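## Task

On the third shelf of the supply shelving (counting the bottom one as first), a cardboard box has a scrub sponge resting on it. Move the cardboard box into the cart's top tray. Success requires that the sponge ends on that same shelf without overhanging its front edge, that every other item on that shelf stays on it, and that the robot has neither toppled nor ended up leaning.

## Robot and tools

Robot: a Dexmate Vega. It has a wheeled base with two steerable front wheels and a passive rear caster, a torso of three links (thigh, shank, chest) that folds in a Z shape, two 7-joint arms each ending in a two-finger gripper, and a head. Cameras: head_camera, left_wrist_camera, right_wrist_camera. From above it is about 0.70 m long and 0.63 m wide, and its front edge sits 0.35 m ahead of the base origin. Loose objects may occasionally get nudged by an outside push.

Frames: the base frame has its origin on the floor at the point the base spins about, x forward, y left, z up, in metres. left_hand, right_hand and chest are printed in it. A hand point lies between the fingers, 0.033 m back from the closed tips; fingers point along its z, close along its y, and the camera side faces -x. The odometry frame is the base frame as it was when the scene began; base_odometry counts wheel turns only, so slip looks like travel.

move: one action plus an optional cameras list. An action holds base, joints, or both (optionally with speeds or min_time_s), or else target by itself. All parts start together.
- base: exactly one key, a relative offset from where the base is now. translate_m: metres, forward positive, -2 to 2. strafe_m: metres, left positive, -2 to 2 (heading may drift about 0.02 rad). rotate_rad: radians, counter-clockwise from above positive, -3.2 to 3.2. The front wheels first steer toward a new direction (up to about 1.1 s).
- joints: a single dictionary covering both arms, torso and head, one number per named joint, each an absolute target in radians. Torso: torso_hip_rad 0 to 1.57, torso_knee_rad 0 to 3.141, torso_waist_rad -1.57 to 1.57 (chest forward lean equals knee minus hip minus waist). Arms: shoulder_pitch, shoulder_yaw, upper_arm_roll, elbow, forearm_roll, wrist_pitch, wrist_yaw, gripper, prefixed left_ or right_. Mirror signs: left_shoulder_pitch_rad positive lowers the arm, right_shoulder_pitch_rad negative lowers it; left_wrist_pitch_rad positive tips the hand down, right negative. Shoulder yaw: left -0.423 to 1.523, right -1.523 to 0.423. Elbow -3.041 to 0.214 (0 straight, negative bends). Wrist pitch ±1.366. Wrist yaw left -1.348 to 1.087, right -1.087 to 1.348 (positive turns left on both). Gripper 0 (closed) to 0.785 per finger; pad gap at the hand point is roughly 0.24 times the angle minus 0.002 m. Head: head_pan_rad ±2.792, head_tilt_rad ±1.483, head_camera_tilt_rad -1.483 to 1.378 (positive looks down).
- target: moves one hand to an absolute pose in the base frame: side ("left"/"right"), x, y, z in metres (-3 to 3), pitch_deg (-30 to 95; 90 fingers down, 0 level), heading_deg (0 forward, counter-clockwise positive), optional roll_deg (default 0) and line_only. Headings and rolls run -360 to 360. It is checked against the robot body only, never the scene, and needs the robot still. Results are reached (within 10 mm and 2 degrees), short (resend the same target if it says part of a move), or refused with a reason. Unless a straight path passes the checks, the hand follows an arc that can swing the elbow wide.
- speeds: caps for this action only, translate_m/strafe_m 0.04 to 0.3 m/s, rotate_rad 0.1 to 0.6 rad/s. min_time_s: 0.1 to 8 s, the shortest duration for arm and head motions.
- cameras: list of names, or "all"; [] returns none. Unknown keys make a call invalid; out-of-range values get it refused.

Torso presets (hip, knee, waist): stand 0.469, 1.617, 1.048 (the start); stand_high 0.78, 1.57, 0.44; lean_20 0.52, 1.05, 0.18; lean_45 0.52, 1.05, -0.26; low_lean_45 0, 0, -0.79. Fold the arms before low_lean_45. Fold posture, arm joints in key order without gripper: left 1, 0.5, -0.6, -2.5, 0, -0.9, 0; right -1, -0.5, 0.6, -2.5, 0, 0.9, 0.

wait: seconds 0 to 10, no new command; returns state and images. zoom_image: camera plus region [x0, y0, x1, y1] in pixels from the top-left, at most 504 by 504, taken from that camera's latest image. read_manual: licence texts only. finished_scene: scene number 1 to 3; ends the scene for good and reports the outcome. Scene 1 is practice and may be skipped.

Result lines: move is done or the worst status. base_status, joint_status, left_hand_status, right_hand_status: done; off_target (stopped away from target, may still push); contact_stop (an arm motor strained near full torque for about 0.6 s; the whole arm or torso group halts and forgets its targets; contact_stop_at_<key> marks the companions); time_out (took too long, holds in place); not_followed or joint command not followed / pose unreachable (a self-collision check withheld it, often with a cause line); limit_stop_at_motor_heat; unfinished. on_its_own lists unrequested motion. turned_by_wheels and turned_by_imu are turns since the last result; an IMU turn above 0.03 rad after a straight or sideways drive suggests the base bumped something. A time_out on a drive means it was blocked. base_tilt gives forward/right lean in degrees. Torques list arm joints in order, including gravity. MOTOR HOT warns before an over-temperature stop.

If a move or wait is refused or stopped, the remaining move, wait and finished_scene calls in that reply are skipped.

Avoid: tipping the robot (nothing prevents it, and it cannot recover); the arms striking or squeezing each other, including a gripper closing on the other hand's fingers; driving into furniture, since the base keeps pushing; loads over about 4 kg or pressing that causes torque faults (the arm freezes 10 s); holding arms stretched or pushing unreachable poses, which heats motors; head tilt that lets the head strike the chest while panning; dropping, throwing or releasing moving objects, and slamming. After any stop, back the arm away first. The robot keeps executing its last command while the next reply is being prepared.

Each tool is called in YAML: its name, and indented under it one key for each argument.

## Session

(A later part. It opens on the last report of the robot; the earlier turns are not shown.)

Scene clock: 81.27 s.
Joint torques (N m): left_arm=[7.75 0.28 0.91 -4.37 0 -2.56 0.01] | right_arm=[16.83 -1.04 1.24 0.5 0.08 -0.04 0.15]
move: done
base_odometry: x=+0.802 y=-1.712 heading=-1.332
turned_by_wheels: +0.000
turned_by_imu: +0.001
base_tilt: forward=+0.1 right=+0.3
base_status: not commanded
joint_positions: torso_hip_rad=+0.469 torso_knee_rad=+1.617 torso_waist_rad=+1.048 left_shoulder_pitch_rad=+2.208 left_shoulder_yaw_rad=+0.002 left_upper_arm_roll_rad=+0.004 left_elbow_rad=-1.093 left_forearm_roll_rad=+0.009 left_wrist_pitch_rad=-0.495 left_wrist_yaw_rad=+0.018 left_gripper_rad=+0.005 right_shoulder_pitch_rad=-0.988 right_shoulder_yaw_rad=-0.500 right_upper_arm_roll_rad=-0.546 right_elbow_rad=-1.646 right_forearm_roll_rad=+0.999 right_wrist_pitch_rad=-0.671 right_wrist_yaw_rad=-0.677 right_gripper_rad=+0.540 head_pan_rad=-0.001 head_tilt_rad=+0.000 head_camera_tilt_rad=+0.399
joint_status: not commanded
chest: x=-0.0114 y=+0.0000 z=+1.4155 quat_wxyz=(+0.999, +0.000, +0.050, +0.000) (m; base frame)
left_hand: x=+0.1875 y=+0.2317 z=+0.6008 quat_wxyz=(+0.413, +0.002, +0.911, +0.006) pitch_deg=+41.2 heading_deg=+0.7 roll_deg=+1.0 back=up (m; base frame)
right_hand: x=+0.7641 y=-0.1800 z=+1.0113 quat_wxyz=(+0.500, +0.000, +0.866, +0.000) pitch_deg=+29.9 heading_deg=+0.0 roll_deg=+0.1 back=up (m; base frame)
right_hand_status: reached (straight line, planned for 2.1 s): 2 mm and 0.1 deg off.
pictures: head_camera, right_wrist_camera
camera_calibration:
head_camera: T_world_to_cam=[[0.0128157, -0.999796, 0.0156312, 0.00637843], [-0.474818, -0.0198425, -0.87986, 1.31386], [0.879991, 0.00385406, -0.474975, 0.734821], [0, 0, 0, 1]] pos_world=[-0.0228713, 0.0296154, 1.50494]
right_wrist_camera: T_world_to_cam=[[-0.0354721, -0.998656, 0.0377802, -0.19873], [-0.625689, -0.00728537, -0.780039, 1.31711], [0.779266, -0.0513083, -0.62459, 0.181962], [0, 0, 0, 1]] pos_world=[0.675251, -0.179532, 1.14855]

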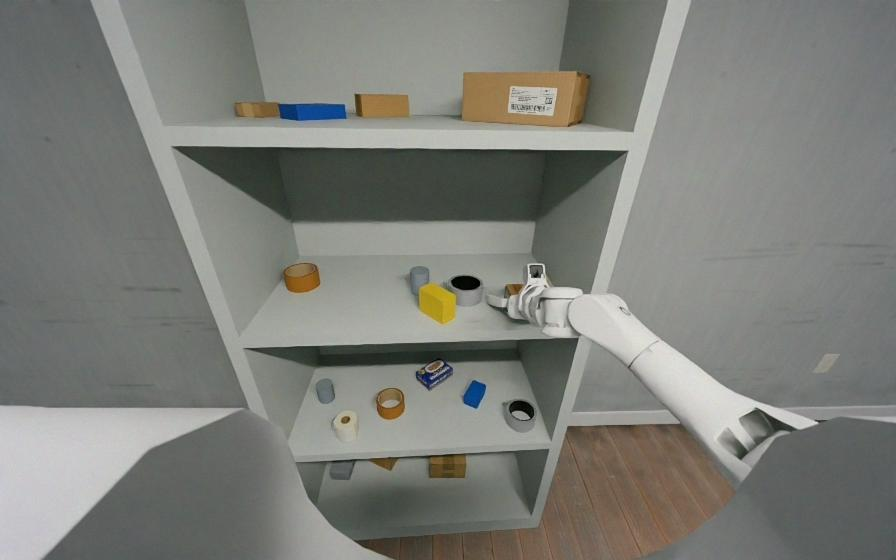

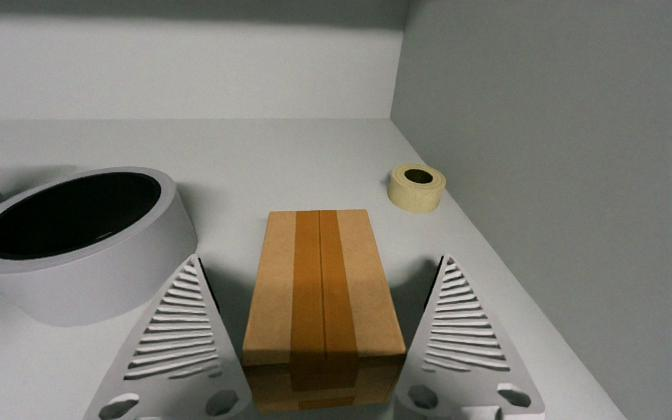

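move:
  target: {"side":"right","x":0.765,"y":-0.18,"z":1.02,"pitch_deg":30,"heading_deg":0,"line_only":true}
  cameras: []

move:
  joints: {"right_gripper_rad":0.2}
  cameras: ["right_wrist_camera"]

move:
  target: {"side":"right","x":0.765,"y":-0.18,"z":1.06,"pitch_deg":30,"heading_deg":0,"line_only":true}
  cameras: ["head_camera","right_wrist_camera"]

Scene clock: 84.07 s.
Joint torques (N m): left_arm=[8.13 0.07 0.99 -4.28 0 -3.22 0.07] | right_arm=[20.92 -4.26 9.11 -9.95 0.07 1.92 -0.38]
move: done
base_odometry: x=+0.802 y=-1.712 heading=-1.332
turned_by_wheels: +0.000
turned_by_imu: +0.001
base_tilt: forward=+0.2 right=+0.3
base_status: not commanded
joint_positions: torso_hip_rad=+0.469 torso_knee_rad=+1.617 torso_waist_rad=+1.048 left_shoulder_pitch_rad=+2.208 left_shoulder_yaw_rad=+0.002 left_upper_arm_roll_rad=+0.004 left_elbow_rad=-1.093 left_forearm_roll_rad=+0.009 left_wrist_pitch_rad=-0.495 left_wrist_yaw_rad=+0.018 left_gripper_rad=+0.005 right_shoulder_pitch_rad=-0.980 right_shoulder_yaw_rad=-0.501 right_upper_arm_roll_rad=-0.539 right_elbow_rad=-1.654 right_forearm_roll_rad=+1.009 right_wrist_pitch_rad=-0.689 right_wrist_yaw_rad=-0.686 right_gripper_rad=+0.540 head_pan_rad=-0.001 head_tilt_rad=+0.000 head_camera_tilt_rad=+0.399
joint_status: not commanded
chest: x=-0.0113 y=+0.0000 z=+1.4155 quat_wxyz=(+0.999, +0.000, +0.050, +0.000) (m; base frame)
left_hand: x=+0.1875 y=+0.2317 z=+0.6008 quat_wxyz=(+0.413, +0.002, +0.911, +0.006) pitch_deg=+41.2 heading_deg=+0.7 roll_deg=+1.0 back=up (m; base frame)
right_hand: x=+0.7648 y=-0.1799 z=+1.0173 quat_wxyz=(+0.500, +0.000, +0.866, +0.000) pitch_deg=+30.0 heading_deg=+0.0 roll_deg=+0.0 back=up (m; base frame)
right_hand_status: reached (straight line, planned for 0.3 s): 3 mm and 0.0 deg off.
pictures: none
No camera images: "cameras" was empty.

Scene clock: 84.97 s.
Joint torques (N m): left_arm=[8.17 1.18 1.04 -4.22 -0.04 -2.96 0.11] | right_arm=[22.59 -3.35 8.79 -9.09 -0.27 1.05 -0.93]
move: done
base_odometry: x=+0.802 y=-1.712 heading=-1.332
turned_by_wheels: +0.000
turned_by_imu: +0.000
base_tilt: forward=+0.2 right=+0.3
base_status: not commanded
joint_positions: torso_hip_rad=+0.469 torso_knee_rad=+1.617 torso_waist_rad=+1.048 left_shoulder_pitch_rad=+2.208 left_shoulder_yaw_rad=+0.002 left_upper_arm_roll_rad=+0.004 left_elbow_rad=-1.093 left_forearm_roll_rad=+0.009 left_wrist_pitch_rad=-0.495 left_wrist_yaw_rad=+0.018 left_gripper_rad=+0.005 right_shoulder_pitch_rad=-0.978 right_shoulder_yaw_rad=-0.501 right_upper_arm_roll_rad=-0.537 right_elbow_rad=-1.658 right_forearm_roll_rad=+1.012 right_wrist_pitch_rad=-0.693 right_wrist_yaw_rad=-0.688 right_gripper_rad=+0.201 head_pan_rad=-0.001 head_tilt_rad=+0.000 head_camera_tilt_rad=+0.399
joint_status: all done
chest: x=-0.0113 y=+0.0000 z=+1.4155 quat_wxyz=(+0.999, +0.000, +0.050, +0.000) (m; base frame)
left_hand: x=+0.1875 y=+0.2317 z=+0.6008 quat_wxyz=(+0.413, +0.002, +0.911, +0.006) pitch_deg=+41.2 heading_deg=+0.7 roll_deg=+1.0 back=up (m; base frame)
right_hand: x=+0.7648 y=-0.1797 z=+1.0191 quat_wxyz=(+0.500, +0.000, +0.866, +0.000) pitch_deg=+30.0 heading_deg=+0.0 roll_deg=+0.0 back=up (m; base frame)
pictures: right_wrist_camera
camera_calibration:
right_wrist_camera: T_world_to_cam=[[-0.0343102, -0.99866, 0.0387533, -0.200613], [-0.62697, -0.00868881, -0.778995, 1.32332], [0.778288, -0.0510246, -0.625831, 0.188421], [0, 0, 0, 1]] pos_world=[0.676154, -0.179232, 1.15656]

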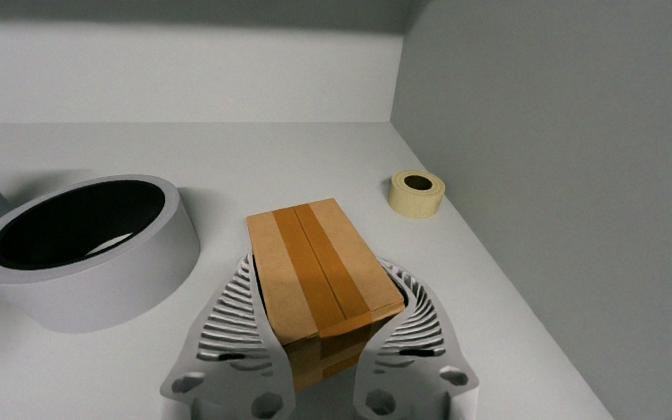

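Scene clock: 86.80 s.
Joint torques (N m): left_arm=[7.72 0.81 1.09 -3.88 0.01 -2.69 0.11] | right_arm=[26.95 -2.7 10.36 -10.87 -0.56 2.12 -0.31]
move: done
base_odometry: x=+0.802 y=-1.712 heading=-1.332
turned_by_wheels: +0.000
turned_by_imu: +0.000
base_tilt: forward=+0.1 right=+0.3
base_status: not commanded
joint_positions: torso_hip_rad=+0.469 torso_knee_rad=+1.617 torso_waist_rad=+1.048 left_shoulder_pitch_rad=+2.208 left_shoulder_yaw_rad=+0.002 left_upper_arm_roll_rad=+0.004 left_elbow_rad=-1.093 left_forearm_roll_rad=+0.009 left_wrist_pitch_rad=-0.495 left_wrist_yaw_rad=+0.018 left_gripper_rad=+0.005 right_shoulder_pitch_rad=-0.945 right_shoulder_yaw_rad=-0.501 right_upper_arm_roll_rad=-0.493 right_elbow_rad=-1.720 right_forearm_roll_rad=+1.078 right_wrist_pitch_rad=-0.789 right_wrist_yaw_rad=-0.753 right_gripper_rad=+0.201 head_pan_rad=-0.001 head_tilt_rad=+0.000 head_camera_tilt_rad=+0.399
joint_status: not commanded
chest: x=-0.0112 y=+0.0000 z=+1.4155 quat_wxyz=(+0.999, +0.000, +0.050, +0.000) (m; base frame)
left_hand: x=+0.1875 y=+0.2317 z=+0.6007 quat_wxyz=(+0.413, +0.002, +0.911, +0.006) pitch_deg=+41.2 heading_deg=+0.7 roll_deg=+1.1 back=up (m; base frame)
right_hand: x=+0.7648 y=-0.1799 z=+1.0567 quat_wxyz=(+0.499, +0.000, +0.866, +0.000) pitch_deg=+30.1 heading_deg=+0.0 roll_deg=+0.0 back=up (m; base frame)
right_hand_status: reached (straight line, planned for 0.7 s): 3 mm and 0.1 deg off.
pictures: head_camera, right_wrist_camera
camera_calibration:
head_camera: T_world_to_cam=[[0.0128202, -0.999796, 0.01563, 0.00637778], [-0.475014, -0.0198444, -0.879754, 1.31379], [0.879885, 0.00385419, -0.475172, 0.734939], [0, 0, 0, 1]] pos_world=[-0.0226722, 0.0296154, 1.50494]
right_wrist_camera: T_world_to_cam=[[-0.034844, -0.998637, 0.0388686, -0.201942], [-0.627899, -0.00838236, -0.778249, 1.35255], [0.777514, -0.0515229, -0.626751, 0.213465], [0, 0, 0, 1]] pos_world=[0.676255, -0.179331, 1.19426]

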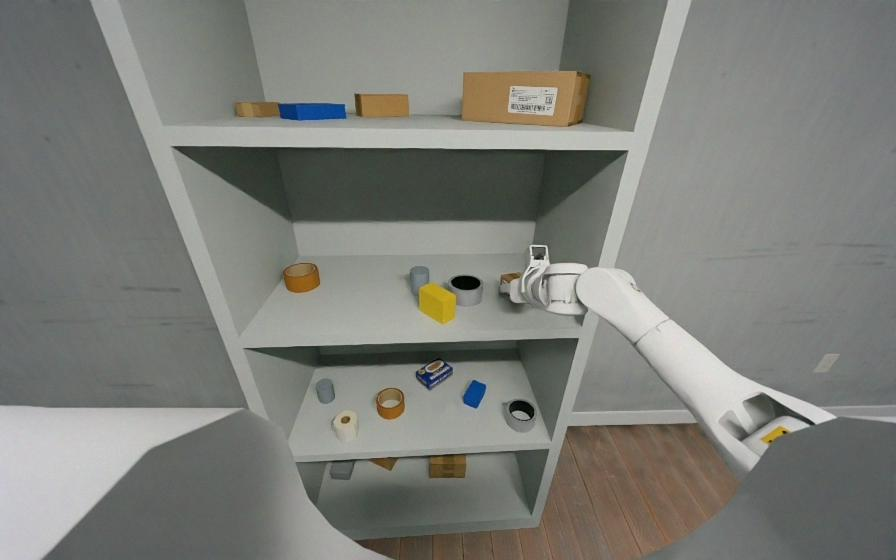

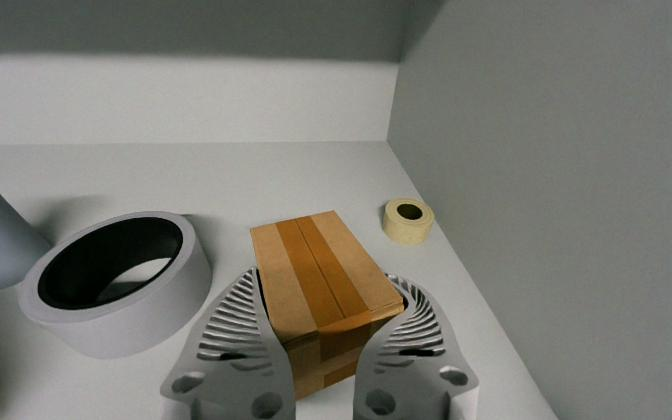

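move:
  base: {"translate_m":-0.4}
  cameras: []

move:
  base: {"rotate_rad":-2.11}
  cameras: ["head_camera","right_wrist_camera"]

zoom_image:
  camera: "head_camera"
  region: [350, 180, 650, 360]

Scene clock: 90.57 s.
Joint torques (N m): left_arm=[7.21 0.14 1.14 -3.84 0.08 -3.44 0.14] | right_arm=[27.16 -2.07 9.23 -11.36 -0.58 2.62 -0.36]
move: done
base_odometry: x=+0.708 y=-1.323 heading=-1.333
turned_by_wheels: -0.001
turned_by_imu: +0.002
base_tilt: forward=+0.1 right=+0.3
base_status: done
joint_positions: torso_hip_rad=+0.469 torso_knee_rad=+1.617 torso_waist_rad=+1.048 left_shoulder_pitch_rad=+2.208 left_shoulder_yaw_rad=+0.002 left_upper_arm_roll_rad=+0.004 left_elbow_rad=-1.093 left_forearm_roll_rad=+0.009 left_wrist_pitch_rad=-0.495 left_wrist_yaw_rad=+0.018 left_gripper_rad=+0.005 right_shoulder_pitch_rad=-0.943 right_shoulder_yaw_rad=-0.501 right_upper_arm_roll_rad=-0.490 right_elbow_rad=-1.724 right_forearm_roll_rad=+1.082 right_wrist_pitch_rad=-0.794 right_wrist_yaw_rad=-0.756 right_gripper_rad=+0.201 head_pan_rad=-0.001 head_tilt_rad=+0.000 head_camera_tilt_rad=+0.399
joint_status: not commanded
chest: x=-0.0110 y=+0.0000 z=+1.4155 quat_wxyz=(+0.999, +0.000, +0.050, +0.000) (m; base frame)
left_hand: x=+0.1875 y=+0.2317 z=+0.6007 quat_wxyz=(+0.413, +0.002, +0.911, +0.006) pitch_deg=+41.2 heading_deg=+0.7 roll_deg=+1.1 back=up (m; base frame)
right_hand: x=+0.7648 y=-0.1799 z=+1.0588 quat_wxyz=(+0.499, +0.000, +0.866, +0.000) pitch_deg=+30.1 heading_deg=+0.0 roll_deg=+0.0 back=up (m; base frame)
pictures: none
No camera images: "cameras" was empty.

Scene clock: 95.63 s.
Joint torques (N m): left_arm=[7.35 0.66 1.36 -3.83 0.01 -2.77 0.02] | right_arm=[25.3 -1.4 9.36 -10.62 -0.84 2.96 -0.05]
move: done
base_odometry: x=+0.708 y=-1.322 heading=+2.842
turned_by_wheels: -2.108
turned_by_imu: -2.050
base_tilt: forward=+0.1 right=+0.3
base_status: done
joint_positions: torso_hip_rad=+0.469 torso_knee_rad=+1.617 torso_waist_rad=+1.048 left_shoulder_pitch_rad=+2.208 left_shoulder_yaw_rad=+0.002 left_upper_arm_roll_rad=+0.004 left_elbow_rad=-1.093 left_forearm_roll_rad=+0.009 left_wrist_pitch_rad=-0.495 left_wrist_yaw_rad=+0.018 left_gripper_rad=+0.005 right_shoulder_pitch_rad=-0.943 right_shoulder_yaw_rad=-0.501 right_upper_arm_roll_rad=-0.490 right_elbow_rad=-1.724 right_forearm_roll_rad=+1.082 right_wrist_pitch_rad=-0.794 right_wrist_yaw_rad=-0.757 right_gripper_rad=+0.201 head_pan_rad=-0.001 head_tilt_rad=+0.000 head_camera_tilt_rad=+0.399
joint_status: not commanded
chest: x=-0.0110 y=+0.0000 z=+1.4155 quat_wxyz=(+0.999, +0.000, +0.050, +0.000) (m; base frame)
left_hand: x=+0.1875 y=+0.2317 z=+0.6007 quat_wxyz=(+0.413, +0.002, +0.911, +0.006) pitch_deg=+41.2 heading_deg=+0.7 roll_deg=+1.1 back=up (m; base frame)
right_hand: x=+0.7648 y=-0.1799 z=+1.0589 quat_wxyz=(+0.499, +0.000, +0.866, +0.000) pitch_deg=+30.1 heading_deg=+0.0 roll_deg=+0.0 back=up (m; base frame)
pictures: head_camera, right_wrist_camera
camera_calibration:
head_camera: T_world_to_cam=[[0.0128227, -0.999796, 0.0156251, 0.00638264], [-0.475211, -0.0198422, -0.879648, 1.31372], [0.879779, 0.00385427, -0.475368, 0.735057], [0, 0, 0, 1]] pos_world=[-0.0224731, 0.0296154, 1.50494]
right_wrist_camera: T_world_to_cam=[[-0.0346593, -0.998634, 0.0391044, -0.202427], [-0.62791, -0.00868145, -0.778237, 1.35418], [0.777514, -0.0515272, -0.626751, 0.214703], [0, 0, 0, 1]] pos_world=[0.676355, -0.179331, 1.19636]

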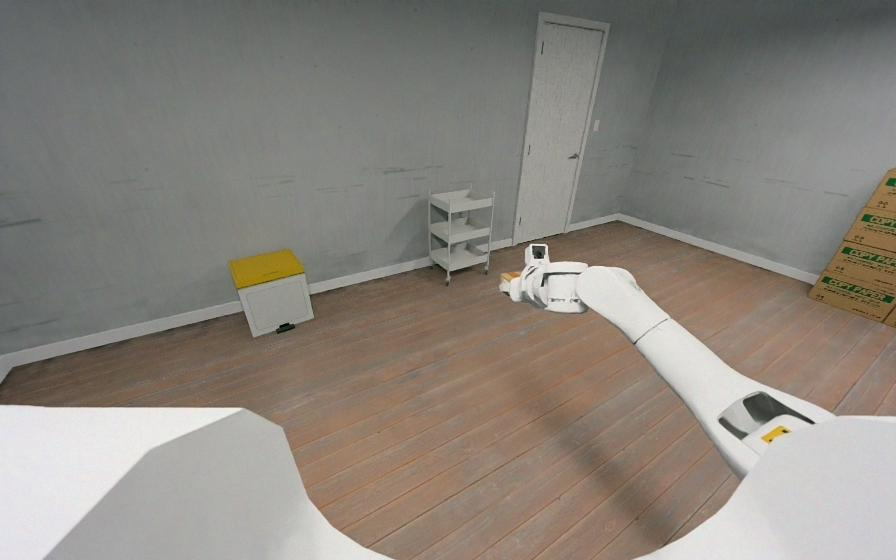

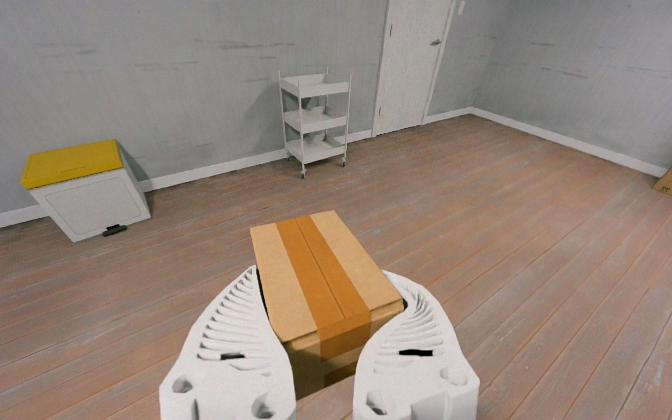

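Scaled by 1.680 from the camera's 896x560 image, which has a finer 960x600 frame.

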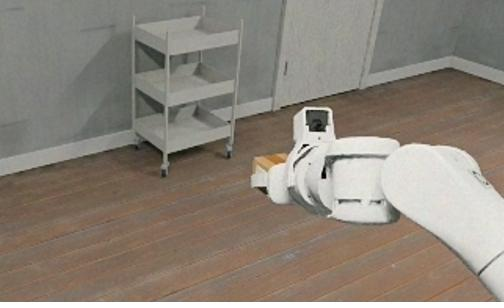

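move:
  base: {"rotate_rad":-0.122}
  cameras: []

move:
  base: {"translate_m":1.65}
  cameras: []

move:
  base: {"rotate_rad":0.6}
  cameras: ["head_camera"]

zoom_image:
  camera: "head_camera"
  region: [350, 180, 650, 360]

Scene clock: 97.97 s.
Joint torques (N m): left_arm=[7.76 0.28 0.96 -4.34 -0.04 -3.32 0.13] | right_arm=[26.75 -1.39 9.47 -11.92 -0.88 3.13 -0.63]
move: done
base_odometry: x=+0.708 y=-1.322 heading=+2.720
turned_by_wheels: -0.122
turned_by_imu: -0.118
base_tilt: forward=+0.1 right=+0.2
base_status: done
joint_positions: torso_hip_rad=+0.469 torso_knee_rad=+1.617 torso_waist_rad=+1.048 left_shoulder_pitch_rad=+2.208 left_shoulder_yaw_rad=+0.002 left_upper_arm_roll_rad=+0.004 left_elbow_rad=-1.093 left_forearm_roll_rad=+0.009 left_wrist_pitch_rad=-0.495 left_wrist_yaw_rad=+0.018 left_gripper_rad=+0.005 right_shoulder_pitch_rad=-0.943 right_shoulder_yaw_rad=-0.501 right_upper_arm_roll_rad=-0.490 right_elbow_rad=-1.724 right_forearm_roll_rad=+1.082 right_wrist_pitch_rad=-0.794 right_wrist_yaw_rad=-0.757 right_gripper_rad=+0.201 head_pan_rad=-0.001 head_tilt_rad=+0.000 head_camera_tilt_rad=+0.399
joint_status: not commanded
chest: x=-0.0110 y=+0.0000 z=+1.4155 quat_wxyz=(+0.999, +0.000, +0.050, +0.000) (m; base frame)
left_hand: x=+0.1875 y=+0.2317 z=+0.6007 quat_wxyz=(+0.413, +0.002, +0.911, +0.006) pitch_deg=+41.2 heading_deg=+0.7 roll_deg=+1.1 back=up (m; base frame)
right_hand: x=+0.7648 y=-0.1799 z=+1.0589 quat_wxyz=(+0.499, +0.000, +0.866, +0.000) pitch_deg=+30.1 heading_deg=+0.0 roll_deg=+0.0 back=up (m; base frame)
pictures: none
No camera images: "cameras" was empty.

Scene clock: 105.67 s.
Joint torques (N m): left_arm=[7.43 0.77 1.11 -3.75 -0.07 -2.8 0.22] | right_arm=[24.09 -2.92 9.32 -10.82 -0.4 3.24 0.31]
move: done
base_odometry: x=-0.796 y=-0.643 heading=+2.719
turned_by_wheels: -0.001
turned_by_imu: -0.008
base_tilt: forward=+0.2 right=+0.3
base_status: done
joint_positions: torso_hip_rad=+0.469 torso_knee_rad=+1.617 torso_waist_rad=+1.048 left_shoulder_pitch_rad=+2.208 left_shoulder_yaw_rad=+0.002 left_upper_arm_roll_rad=+0.004 left_elbow_rad=-1.093 left_forearm_roll_rad=+0.009 left_wrist_pitch_rad=-0.495 left_wrist_yaw_rad=+0.018 left_gripper_rad=+0.005 right_shoulder_pitch_rad=-0.943 right_shoulder_yaw_rad=-0.501 right_upper_arm_roll_rad=-0.490 right_elbow_rad=-1.724 right_forearm_roll_rad=+1.082 right_wrist_pitch_rad=-0.794 right_wrist_yaw_rad=-0.757 right_gripper_rad=+0.201 head_pan_rad=-0.001 head_tilt_rad=+0.000 head_camera_tilt_rad=+0.399
joint_status: not commanded
chest: x=-0.0109 y=+0.0000 z=+1.4155 quat_wxyz=(+0.999, +0.000, +0.050, +0.000) (m; base frame)
left_hand: x=+0.1875 y=+0.2317 z=+0.6007 quat_wxyz=(+0.413, +0.002, +0.911, +0.006) pitch_deg=+41.2 heading_deg=+0.7 roll_deg=+1.0 back=up (m; base frame)
right_hand: x=+0.7649 y=-0.1799 z=+1.0588 quat_wxyz=(+0.499, +0.000, +0.866, +0.000) pitch_deg=+30.1 heading_deg=+0.0 roll_deg=+0.0 back=up (m; base frame)
pictures: none
No camera images: "cameras" was empty.

Scene clock: 108.30 s.
Joint torques (N m): left_arm=[6.74 0.21 1.32 -3.64 -0.02 -2.31 0.18] | right_arm=[25.46 -2.08 8.29 -11.3 -0.43 2.52 -0.15]
move: done
base_odometry: x=-0.797 y=-0.643 heading=-2.964
turned_by_wheels: +0.600
turned_by_imu: +0.583
base_tilt: forward=+0.2 right=+0.3
base_status: done
joint_positions: torso_hip_rad=+0.469 torso_knee_rad=+1.617 torso_waist_rad=+1.048 left_shoulder_pitch_rad=+2.208 left_shoulder_yaw_rad=+0.002 left_upper_arm_roll_rad=+0.004 left_elbow_rad=-1.093 left_forearm_roll_rad=+0.009 left_wrist_pitch_rad=-0.495 left_wrist_yaw_rad=+0.018 left_gripper_rad=+0.005 right_shoulder_pitch_rad=-0.943 right_shoulder_yaw_rad=-0.501 right_upper_arm_roll_rad=-0.490 right_elbow_rad=-1.724 right_forearm_roll_rad=+1.082 right_wrist_pitch_rad=-0.794 right_wrist_yaw_rad=-0.757 right_gripper_rad=+0.201 head_pan_rad=+0.000 head_tilt_rad=+0.000 head_camera_tilt_rad=+0.399
joint_status: not commanded
chest: x=-0.0109 y=+0.0000 z=+1.4155 quat_wxyz=(+0.999, +0.000, +0.050, +0.000) (m; base frame)
left_hand: x=+0.1875 y=+0.2317 z=+0.6007 quat_wxyz=(+0.413, +0.002, +0.911, +0.006) pitch_deg=+41.2 heading_deg=+0.7 roll_deg=+1.0 back=up (m; base frame)
right_hand: x=+0.7649 y=-0.1799 z=+1.0588 quat_wxyz=(+0.499, +0.000, +0.866, +0.000) pitch_deg=+30.1 heading_deg=+0.0 roll_deg=+0.0 back=up (m; base frame)
pictures: head_camera
camera_calibration:
head_camera: T_world_to_cam=[[0.0129122, -0.999795, 0.0155756, 0.00645985], [-0.475329, -0.0198416, -0.879585, 1.31358], [0.879714, 0.00395382, -0.475488, 0.735097], [0, 0, 0, 1]] pos_world=[-0.0223739, 0.0296157, 1.50484]

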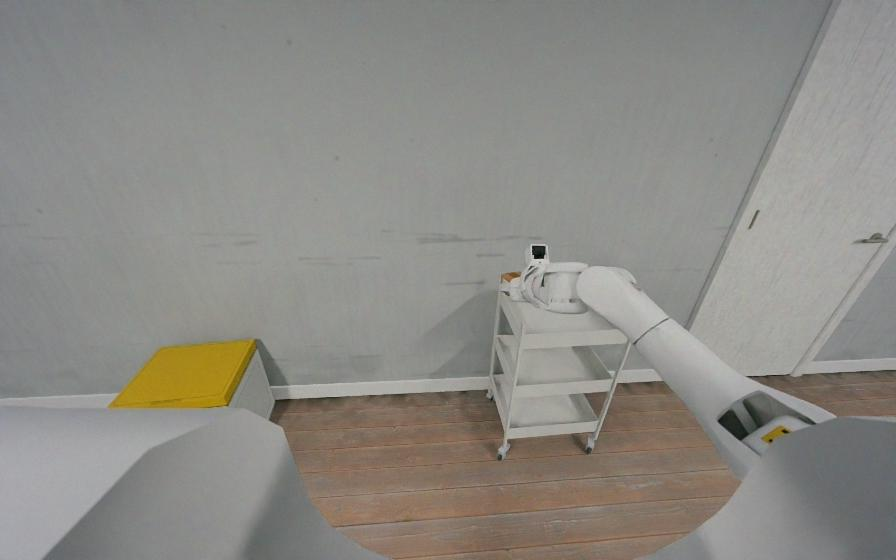

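Scaled by 1.680 from the camera's 896x560 image, which has a finer 960x600 frame.

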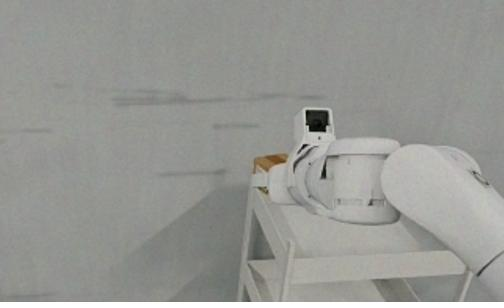

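move:
  base: {"strafe_m":-0.28}
  cameras: []

move:
  base: {"translate_m":0.4}
  cameras: ["head_camera","right_wrist_camera"]

Scene clock: 112.33 s.
Joint torques (N m): left_arm=[7.03 1.42 1.27 -4.53 -0.15 -3.31 0.11] | right_arm=[24.34 -0.24 8.16 -11.04 -0.35 3.88 0.13]
move: done
base_odometry: x=-0.845 y=-0.368 heading=-2.966
turned_by_wheels: -0.002
turned_by_imu: -0.002
base_tilt: forward=+0.2 right=+0.4
base_status: done
joint_positions: torso_hip_rad=+0.469 torso_knee_rad=+1.617 torso_waist_rad=+1.048 left_shoulder_pitch_rad=+2.208 left_shoulder_yaw_rad=+0.002 left_upper_arm_roll_rad=+0.004 left_elbow_rad=-1.093 left_forearm_roll_rad=+0.009 left_wrist_pitch_rad=-0.495 left_wrist_yaw_rad=+0.018 left_gripper_rad=+0.005 right_shoulder_pitch_rad=-0.943 right_shoulder_yaw_rad=-0.501 right_upper_arm_roll_rad=-0.490 right_elbow_rad=-1.724 right_forearm_roll_rad=+1.082 right_wrist_pitch_rad=-0.794 right_wrist_yaw_rad=-0.757 right_gripper_rad=+0.201 head_pan_rad=+0.000 head_tilt_rad=+0.000 head_camera_tilt_rad=+0.399
joint_status: not commanded
chest: x=-0.0110 y=+0.0000 z=+1.4155 quat_wxyz=(+0.999, +0.000, +0.050, +0.000) (m; base frame)
left_hand: x=+0.1875 y=+0.2317 z=+0.6007 quat_wxyz=(+0.413, +0.002, +0.911, +0.006) pitch_deg=+41.2 heading_deg=+0.7 roll_deg=+1.0 back=up (m; base frame)
right_hand: x=+0.7648 y=-0.1800 z=+1.0589 quat_wxyz=(+0.499, +0.000, +0.866, +0.000) pitch_deg=+30.1 heading_deg=+0.0 roll_deg=+0.0 back=up (m; base frame)
pictures: none
No camera images: "cameras" was empty.

Scene clock: 115.90 s.
Joint torques (N m): left_arm=[7.79 0.07 0.97 -4.2 -0.08 -2.95 0.22] | right_arm=[25.23 -0.86 8.34 -9.59 -1.03 3.2 0.06]
move: done
base_odometry: x=-1.239 y=-0.437 heading=-2.965
turned_by_wheels: +0.001
turned_by_imu: +0.000
base_tilt: forward=+0.2 right=+0.4
base_status: done
joint_positions: torso_hip_rad=+0.469 torso_knee_rad=+1.617 torso_waist_rad=+1.048 left_shoulder_pitch_rad=+2.208 left_shoulder_yaw_rad=+0.002 left_upper_arm_roll_rad=+0.004 left_elbow_rad=-1.093 left_forearm_roll_rad=+0.009 left_wrist_pitch_rad=-0.495 left_wrist_yaw_rad=+0.018 left_gripper_rad=+0.005 right_shoulder_pitch_rad=-0.943 right_shoulder_yaw_rad=-0.501 right_upper_arm_roll_rad=-0.490 right_elbow_rad=-1.724 right_forearm_roll_rad=+1.082 right_wrist_pitch_rad=-0.794 right_wrist_yaw_rad=-0.757 right_gripper_rad=+0.201 head_pan_rad=+0.000 head_tilt_rad=+0.000 head_camera_tilt_rad=+0.399
joint_status: not commanded
chest: x=-0.0109 y=+0.0000 z=+1.4155 quat_wxyz=(+0.999, +0.000, +0.050, +0.000) (m; base frame)
left_hand: x=+0.1875 y=+0.2317 z=+0.6007 quat_wxyz=(+0.413, +0.002, +0.911, +0.006) pitch_deg=+41.2 heading_deg=+0.7 roll_deg=+1.0 back=up (m; base frame)
right_hand: x=+0.7649 y=-0.1800 z=+1.0588 quat_wxyz=(+0.499, +0.000, +0.866, +0.000) pitch_deg=+30.1 heading_deg=+0.0 roll_deg=+0.0 back=up (m; base frame)
pictures: head_camera, right_wrist_camera
camera_calibration:
head_camera: T_world_to_cam=[[0.0129122, -0.999795, 0.0155756, 0.00645985], [-0.475329, -0.0198416, -0.879585, 1.31358], [0.879714, 0.00395382, -0.475488, 0.735097], [0, 0, 0, 1]] pos_world=[-0.0223739, 0.0296157, 1.50484]
right_wrist_camera: T_world_to_cam=[[-0.0347378, -0.998629, 0.0391658, -0.202543], [-0.627911, -0.00867996, -0.778237, 1.35424], [0.77751, -0.0516269, -0.626748, 0.214601], [0, 0, 0, 1]] pos_world=[0.676455, -0.179431, 1.19636]

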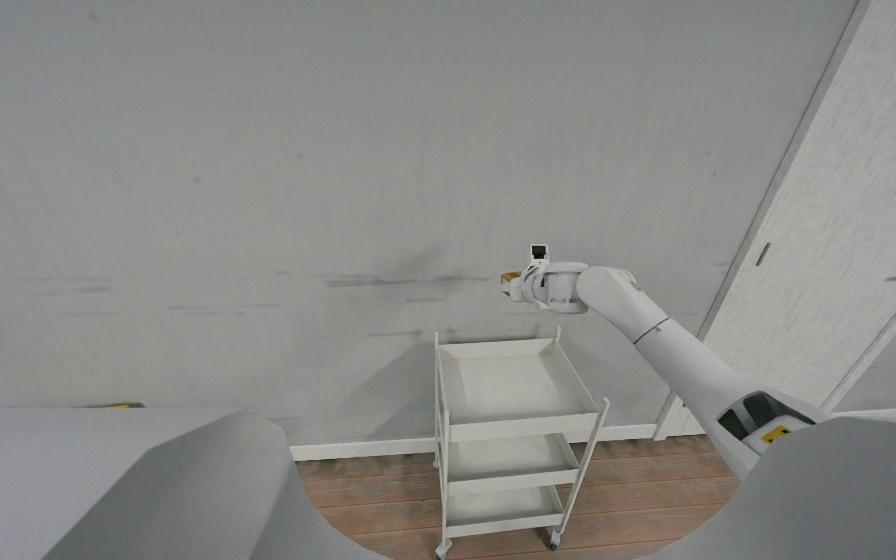

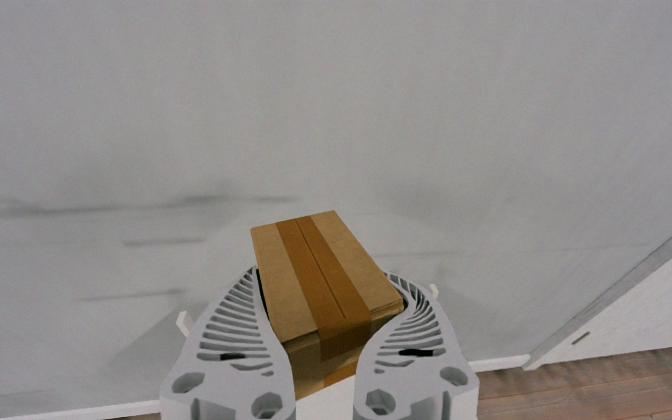

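move:
  target: {"side":"right","x":0.76,"y":-0.18,"z":0.78,"pitch_deg":30,"heading_deg":0,"line_only":true}
  cameras: ["head_camera"]

zoom_image:
  camera: "head_camera"
  region: [400, 300, 640, 450]

Scene clock: 116.97 s.
Joint torques (N m): left_arm=[7 0.22 1.06 -3.99 -0.07 -2.84 0.17] | right_arm=[27.47 -1.05 9.13 -9.3 -0.73 2.5 -0.16]
move: refused
base_odometry: x=-1.239 y=-0.437 heading=-2.965
turned_by_wheels: +0.000
turned_by_imu: +0.000
base_tilt: forward=+0.2 right=+0.3
base_status: not commanded
joint_positions: torso_hip_rad=+0.469 torso_knee_rad=+1.617 torso_waist_rad=+1.048 left_shoulder_pitch_rad=+2.208 left_shoulder_yaw_rad=+0.002 left_upper_arm_roll_rad=+0.004 left_elbow_rad=-1.093 left_forearm_roll_rad=+0.009 left_wrist_pitch_rad=-0.495 left_wrist_yaw_rad=+0.018 left_gripper_rad=+0.005 right_shoulder_pitch_rad=-0.943 right_shoulder_yaw_rad=-0.501 right_upper_arm_roll_rad=-0.490 right_elbow_rad=-1.724 right_forearm_roll_rad=+1.082 right_wrist_pitch_rad=-0.794 right_wrist_yaw_rad=-0.757 right_gripper_rad=+0.201 head_pan_rad=+0.000 head_tilt_rad=+0.000 head_camera_tilt_rad=+0.399
joint_status: not commanded
chest: x=-0.0109 y=+0.0000 z=+1.4155 quat_wxyz=(+0.999, +0.000, +0.050, +0.000) (m; base frame)
left_hand: x=+0.1875 y=+0.2317 z=+0.6007 quat_wxyz=(+0.413, +0.002, +0.911, +0.006) pitch_deg=+41.2 heading_deg=+0.7 roll_deg=+1.0 back=up (m; base frame)
right_hand: x=+0.7649 y=-0.1800 z=+1.0588 quat_wxyz=(+0.499, +0.000, +0.866, +0.000) pitch_deg=+30.1 heading_deg=+0.0 roll_deg=+0.0 back=up (m; base frame)
right_hand_status: refused: no posture of the arm gets there (out of reach): the closest leaves the hand 0.3 cm and 0 deg from the pose. Nothing moved.
pictures: head_camera
camera_calibration:
head_camera: T_world_to_cam=[[0.0129122, -0.999795, 0.0155756, 0.00645985], [-0.475329, -0.0198416, -0.879585, 1.31358], [0.879714, 0.00395382, -0.475488, 0.735097], [0, 0, 0, 1]] pos_world=[-0.0223739, 0.0296157, 1.50484]

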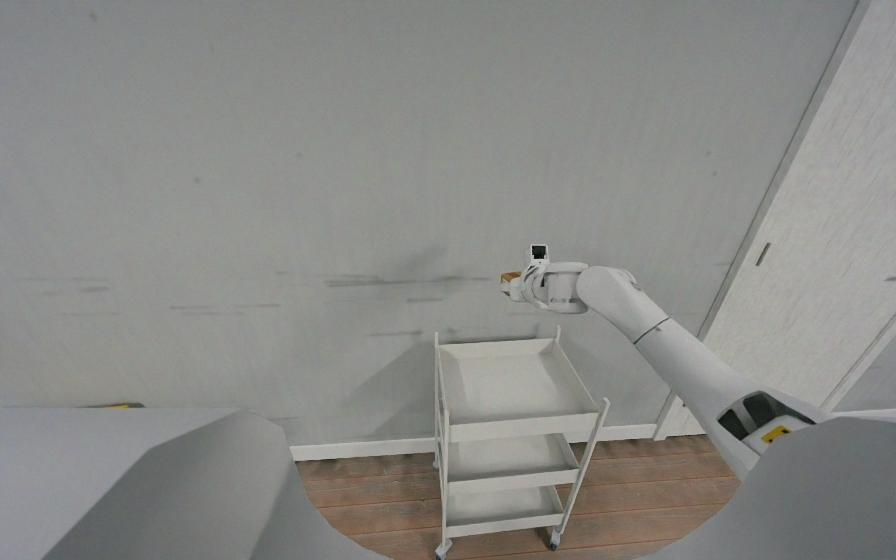

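Scaled by 2.100 from the camera's 896x560 image, which has a finer 960x600 frame.

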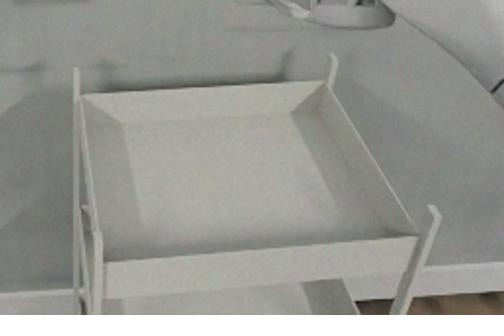

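move:
  base: {"translate_m":0.1}
  cameras: []

move:
  target: {"side":"right","x":0.66,"y":-0.19,"z":0.79,"pitch_deg":30,"heading_deg":0,"line_only":true}
  cameras: ["head_camera"]

zoom_image:
  camera: "head_camera"
  region: [400, 300, 680, 480]

Scene clock: 119.23 s.
Joint torques (N m): left_arm=[7.8 -0.13 0.79 -3.55 -0.15 -2.75 0.33] | right_arm=[25.2 -0.52 8.32 -10.67 -0.34 2.72 -0.45]
move: done
base_odometry: x=-1.338 y=-0.454 heading=-2.964
turned_by_wheels: +0.001
turned_by_imu: +0.001
base_tilt: forward=+0.1 right=+0.4
base_status: done
joint_positions: torso_hip_rad=+0.469 torso_knee_rad=+1.617 torso_waist_rad=+1.048 left_shoulder_pitch_rad=+2.208 left_shoulder_yaw_rad=+0.002 left_upper_arm_roll_rad=+0.004 left_elbow_rad=-1.093 left_forearm_roll_rad=+0.009 left_wrist_pitch_rad=-0.495 left_wrist_yaw_rad=+0.018 left_gripper_rad=+0.005 right_shoulder_pitch_rad=-0.943 right_shoulder_yaw_rad=-0.501 right_upper_arm_roll_rad=-0.490 right_elbow_rad=-1.724 right_forearm_roll_rad=+1.082 right_wrist_pitch_rad=-0.794 right_wrist_yaw_rad=-0.757 right_gripper_rad=+0.201 head_pan_rad=+0.000 head_tilt_rad=+0.000 head_camera_tilt_rad=+0.399
joint_status: not commanded
chest: x=-0.0109 y=+0.0000 z=+1.4155 quat_wxyz=(+0.999, +0.000, +0.050, +0.000) (m; base frame)
left_hand: x=+0.1875 y=+0.2317 z=+0.6007 quat_wxyz=(+0.413, +0.002, +0.911, +0.006) pitch_deg=+41.2 heading_deg=+0.7 roll_deg=+1.0 back=up (m; base frame)
right_hand: x=+0.7649 y=-0.1800 z=+1.0588 quat_wxyz=(+0.499, +0.000, +0.866, +0.000) pitch_deg=+30.1 heading_deg=+0.0 roll_deg=+0.0 back=up (m; base frame)
pictures: none
No camera images: "cameras" was empty.

Scene clock: 123.33 s.
Joint torques (N m): left_arm=[7.13 -0.1 1.24 -4.29 -0.06 -2.75 0.08] | right_arm=[7.71 -1.22 2.8 -6.4 -1.25 3.6 0.18]
move: done
base_odometry: x=-1.338 y=-0.454 heading=-2.964
turned_by_wheels: +0.000
turned_by_imu: +0.001
base_tilt: forward=+0.2 right=+0.3
base_status: not commanded
joint_positions: torso_hip_rad=+0.469 torso_knee_rad=+1.617 torso_waist_rad=+1.048 left_shoulder_pitch_rad=+2.208 left_shoulder_yaw_rad=+0.002 left_upper_arm_roll_rad=+0.004 left_elbow_rad=-1.093 left_forearm_roll_rad=+0.009 left_wrist_pitch_rad=-0.495 left_wrist_yaw_rad=+0.018 left_gripper_rad=+0.005 right_shoulder_pitch_rad=-1.292 right_shoulder_yaw_rad=-0.454 right_upper_arm_roll_rad=-0.692 right_elbow_rad=-1.317 right_forearm_roll_rad=+0.740 right_wrist_pitch_rad=-0.103 right_wrist_yaw_rad=-0.465 right_gripper_rad=+0.201 head_pan_rad=+0.000 head_tilt_rad=+0.000 head_camera_tilt_rad=+0.399
joint_status: not commanded
chest: x=-0.0109 y=+0.0000 z=+1.4155 quat_wxyz=(+0.999, +0.000, +0.050, +0.000) (m; base frame)
left_hand: x=+0.1875 y=+0.2317 z=+0.6007 quat_wxyz=(+0.413, +0.002, +0.911, +0.006) pitch_deg=+41.2 heading_deg=+0.7 roll_deg=+1.0 back=up (m; base frame)
right_hand: x=+0.6610 y=-0.1903 z=+0.7916 quat_wxyz=(+0.500, +0.000, +0.866, +0.000) pitch_deg=+30.0 heading_deg=+0.0 roll_deg=+0.0 back=up (m; base frame)
right_hand_status: reached (straight line, planned for 2.6 s): 2 mm and 0.1 deg off.
pictures: head_camera
camera_calibration:
head_camera: T_world_to_cam=[[0.0129137, -0.999795, 0.0155735, 0.00646163], [-0.475406, -0.0198409, -0.879543, 1.31357], [0.879672, 0.00395436, -0.475565, 0.735124], [0, 0, 0, 1]] pos_world=[-0.0222742, 0.0296157, 1.50484]

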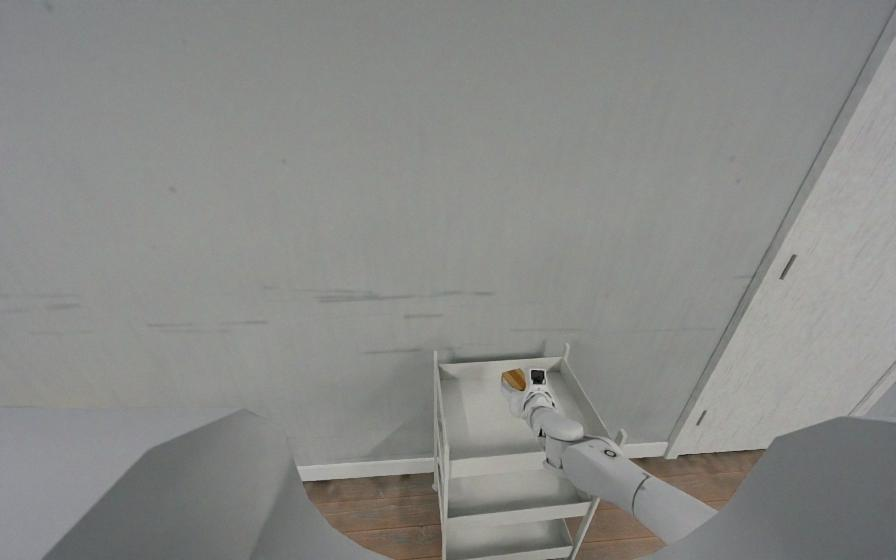

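Scaled by 1.800 from the camera's 896x560 image, which has a finer 960x600 frame.

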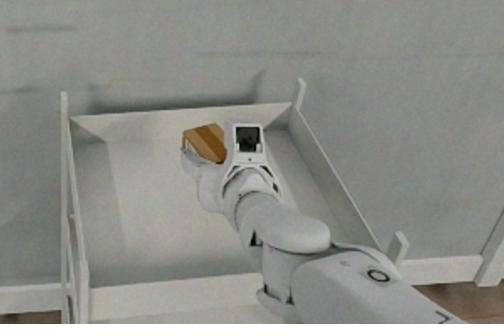

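move:
  target: {"side":"right","x":0.66,"y":-0.19,"z":0.763,"pitch_deg":30,"heading_deg":0,"line_only":true}
  cameras: ["head_camera"]

zoom_image:
  camera: "head_camera"
  region: [440, 340, 600, 460]

Scene clock: 125.90 s.
Joint torques (N m): left_arm=[8.09 -0.08 1.1 -3.79 -0.1 -3.18 0.07] | right_arm=[19.83 -1.57 2.4 -6.28 -1.06 2.49 -0.09]
move: done
base_odometry: x=-1.338 y=-0.454 heading=-2.964
turned_by_wheels: +0.000
turned_by_imu: +0.001
base_tilt: forward=+0.1 right=+0.3
base_status: not commanded
joint_positions: torso_hip_rad=+0.469 torso_knee_rad=+1.617 torso_waist_rad=+1.048 left_shoulder_pitch_rad=+2.208 left_shoulder_yaw_rad=+0.002 left_upper_arm_roll_rad=+0.004 left_elbow_rad=-1.093 left_forearm_roll_rad=+0.009 left_wrist_pitch_rad=-0.495 left_wrist_yaw_rad=+0.018 left_gripper_rad=+0.005 right_shoulder_pitch_rad=-1.266 right_shoulder_yaw_rad=-0.393 right_upper_arm_roll_rad=-0.715 right_elbow_rad=-1.152 right_forearm_roll_rad=+0.711 right_wrist_pitch_rad=-0.008 right_wrist_yaw_rad=-0.409 right_gripper_rad=+0.201 head_pan_rad=+0.000 head_tilt_rad=+0.000 head_camera_tilt_rad=+0.399
joint_status: not commanded
chest: x=-0.0109 y=+0.0000 z=+1.4155 quat_wxyz=(+0.999, +0.000, +0.050, +0.000) (m; base frame)
left_hand: x=+0.1875 y=+0.2317 z=+0.6007 quat_wxyz=(+0.413, +0.002, +0.911, +0.006) pitch_deg=+41.2 heading_deg=+0.7 roll_deg=+1.0 back=up (m; base frame)
right_hand: x=+0.6597 y=-0.1902 z=+0.7634 quat_wxyz=(+0.500, +0.000, +0.866, +0.000) pitch_deg=+30.1 heading_deg=+0.0 roll_deg=+0.0 back=up (m; base frame)
right_hand_status: reached (straight line, planned for 0.9 s): 1 mm and 0.1 deg off.
pictures: head_camera
camera_calibration:
head_camera: T_world_to_cam=[[0.0129137, -0.999795, 0.0155735, 0.00646163], [-0.475406, -0.0198409, -0.879543, 1.31357], [0.879672, 0.00395436, -0.475565, 0.735124], [0, 0, 0, 1]] pos_world=[-0.0222742, 0.0296157, 1.50484]

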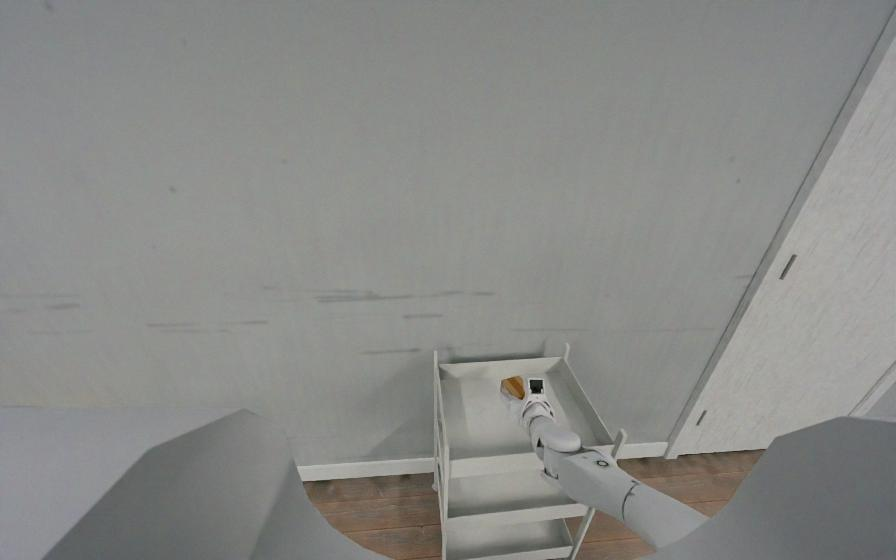

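Scaled by 3.150 from the camera's 896x560 image, which has a finer 960x600 frame.

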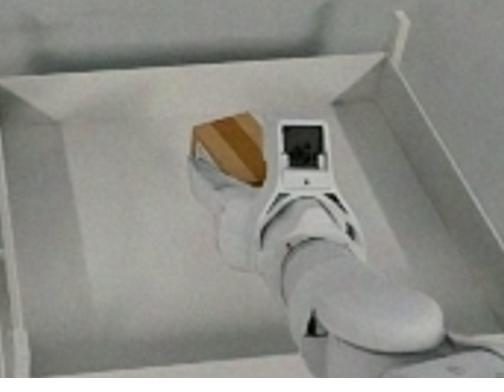

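move:
  target: {"side":"right","x":0.66,"y":-0.19,"z":0.747,"pitch_deg":30,"heading_deg":0,"line_only":true}
  cameras: ["right_wrist_camera"]

move:
  target: {"side":"right","x":0.66,"y":-0.19,"z":0.735,"pitch_deg":30,"heading_deg":0,"line_only":true}
  cameras: ["head_camera","right_wrist_camera"]

zoom_image:
  camera: "head_camera"
  region: [440, 340, 600, 460]

Scene clock: 128.23 s.
Joint torques (N m): left_arm=[7.02 -0.11 0.96 -4.71 -0.03 -2.53 0.12] | right_arm=[22 0.89 2.31 -6.38 -0.85 3.91 0.17]
move: done
base_odometry: x=-1.338 y=-0.454 heading=-2.964
turned_by_wheels: +0.000
turned_by_imu: +0.001
base_tilt: forward=+0.1 right=+0.4
base_status: not commanded
joint_positions: torso_hip_rad=+0.469 torso_knee_rad=+1.617 torso_waist_rad=+1.048 left_shoulder_pitch_rad=+2.208 left_shoulder_yaw_rad=+0.002 left_upper_arm_roll_rad=+0.004 left_elbow_rad=-1.093 left_forearm_roll_rad=+0.009 left_wrist_pitch_rad=-0.495 left_wrist_yaw_rad=+0.018 left_gripper_rad=+0.005 right_shoulder_pitch_rad=-1.242 right_shoulder_yaw_rad=-0.348 right_upper_arm_roll_rad=-0.727 right_elbow_rad=-1.033 right_forearm_roll_rad=+0.697 right_wrist_pitch_rad=+0.055 right_wrist_yaw_rad=-0.371 right_gripper_rad=+0.201 head_pan_rad=+0.000 head_tilt_rad=+0.000 head_camera_tilt_rad=+0.399
joint_status: not commanded
chest: x=-0.0109 y=+0.0000 z=+1.4155 quat_wxyz=(+0.999, +0.000, +0.050, +0.000) (m; base frame)
left_hand: x=+0.1875 y=+0.2317 z=+0.6007 quat_wxyz=(+0.413, +0.002, +0.911, +0.006) pitch_deg=+41.2 heading_deg=+0.7 roll_deg=+1.0 back=up (m; base frame)
right_hand: x=+0.6596 y=-0.1902 z=+0.7473 quat_wxyz=(+0.500, +0.000, +0.866, +0.000) pitch_deg=+30.1 heading_deg=+0.0 roll_deg=+0.0 back=up (m; base frame)
right_hand_status: reached (straight line, planned for 0.7 s): 1 mm and 0.1 deg off.
pictures: right_wrist_camera
camera_calibration:
right_wrist_camera: T_world_to_cam=[[-0.0353528, -0.998625, 0.0387132, -0.203433], [-0.627278, -0.00798302, -0.778754, 1.0457], [0.777992, -0.051815, -0.626133, 0.0998742], [0, 0, 0, 1]] pos_world=[0.571054, -0.189631, 0.884756]

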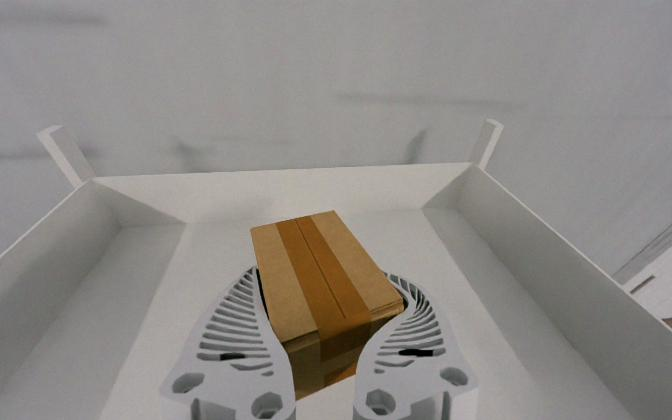

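Scene clock: 130.13 s.
Joint torques (N m): left_arm=[8.4 0.05 1.18 -3.93 -0.14 -2.77 0.2] | right_arm=[22.58 0.61 0.93 -5.92 -1.07 3.93 0.11]
move: done
base_odometry: x=-1.338 y=-0.454 heading=-2.964
turned_by_wheels: +0.000
turned_by_imu: +0.000
base_tilt: forward=+0.1 right=+0.4
base_status: not commanded
joint_positions: torso_hip_rad=+0.469 torso_knee_rad=+1.617 torso_waist_rad=+1.048 left_shoulder_pitch_rad=+2.208 left_shoulder_yaw_rad=+0.002 left_upper_arm_roll_rad=+0.004 left_elbow_rad=-1.093 left_forearm_roll_rad=+0.009 left_wrist_pitch_rad=-0.495 left_wrist_yaw_rad=+0.018 left_gripper_rad=+0.005 right_shoulder_pitch_rad=-1.219 right_shoulder_yaw_rad=-0.308 right_upper_arm_roll_rad=-0.734 right_elbow_rad=-0.927 right_forearm_roll_rad=+0.687 right_wrist_pitch_rad=+0.109 right_wrist_yaw_rad=-0.337 right_gripper_rad=+0.201 head_pan_rad=+0.000 head_tilt_rad=+0.000 head_camera_tilt_rad=+0.399
joint_status: not commanded
chest: x=-0.0109 y=+0.0000 z=+1.4155 quat_wxyz=(+0.999, +0.000, +0.050, +0.000) (m; base frame)
left_hand: x=+0.1875 y=+0.2317 z=+0.6007 quat_wxyz=(+0.413, +0.002, +0.911, +0.006) pitch_deg=+41.2 heading_deg=+0.7 roll_deg=+1.0 back=up (m; base frame)
right_hand: x=+0.6596 y=-0.1902 z=+0.7351 quat_wxyz=(+0.500, +0.000, +0.866, +0.000) pitch_deg=+30.1 heading_deg=+0.0 roll_deg=+0.0 back=up (m; base frame)
right_hand_status: reached (straight line, planned for 0.7 s): 0 mm and 0.1 deg off.
pictures: head_camera, right_wrist_camera
camera_calibration:
head_camera: T_world_to_cam=[[0.0129137, -0.999795, 0.0155735, 0.00646163], [-0.475406, -0.0198409, -0.879543, 1.31357], [0.879672, 0.00395436, -0.475565, 0.735124], [0, 0, 0, 1]] pos_world=[-0.0222742, 0.0296157, 1.50484]
right_wrist_camera: T_world_to_cam=[[-0.0353528, -0.998625, 0.0387132, -0.202961], [-0.627278, -0.00798302, -0.778754, 1.0362], [0.777992, -0.051815, -0.626133, 0.0922353], [0, 0, 0, 1]] pos_world=[0.571054, -0.189631, 0.872556]

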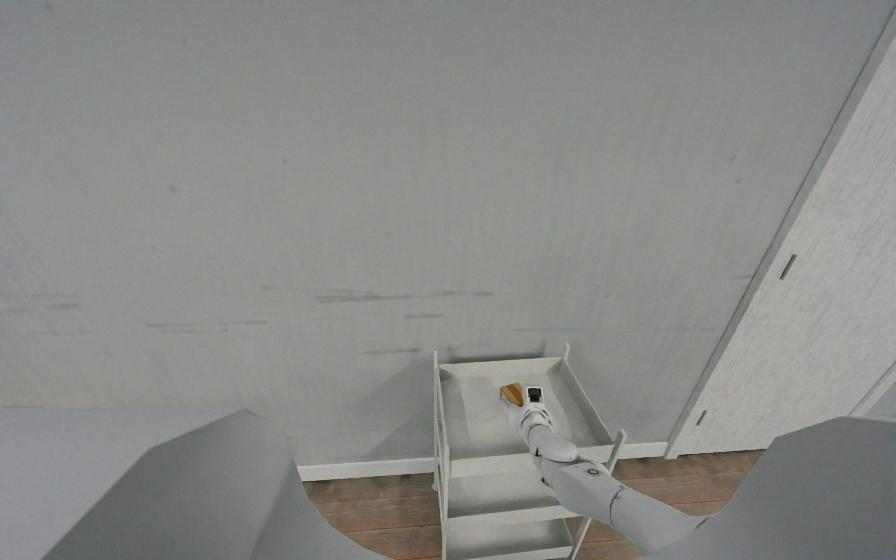

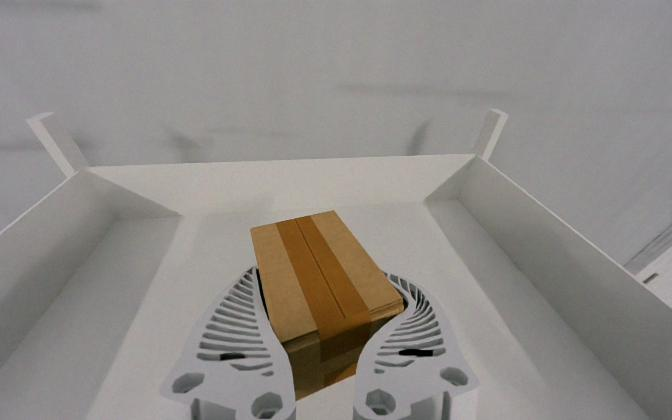

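Scaled by 3.150 from the camera's 896x560 image, which has a finer 960x600 frame.

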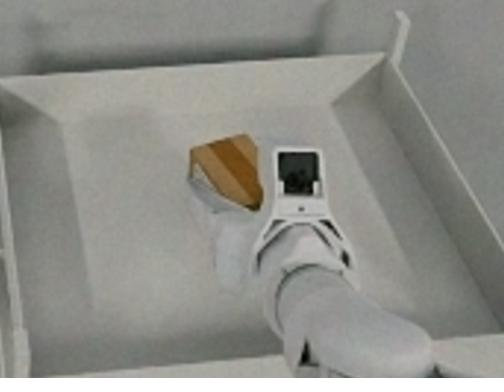

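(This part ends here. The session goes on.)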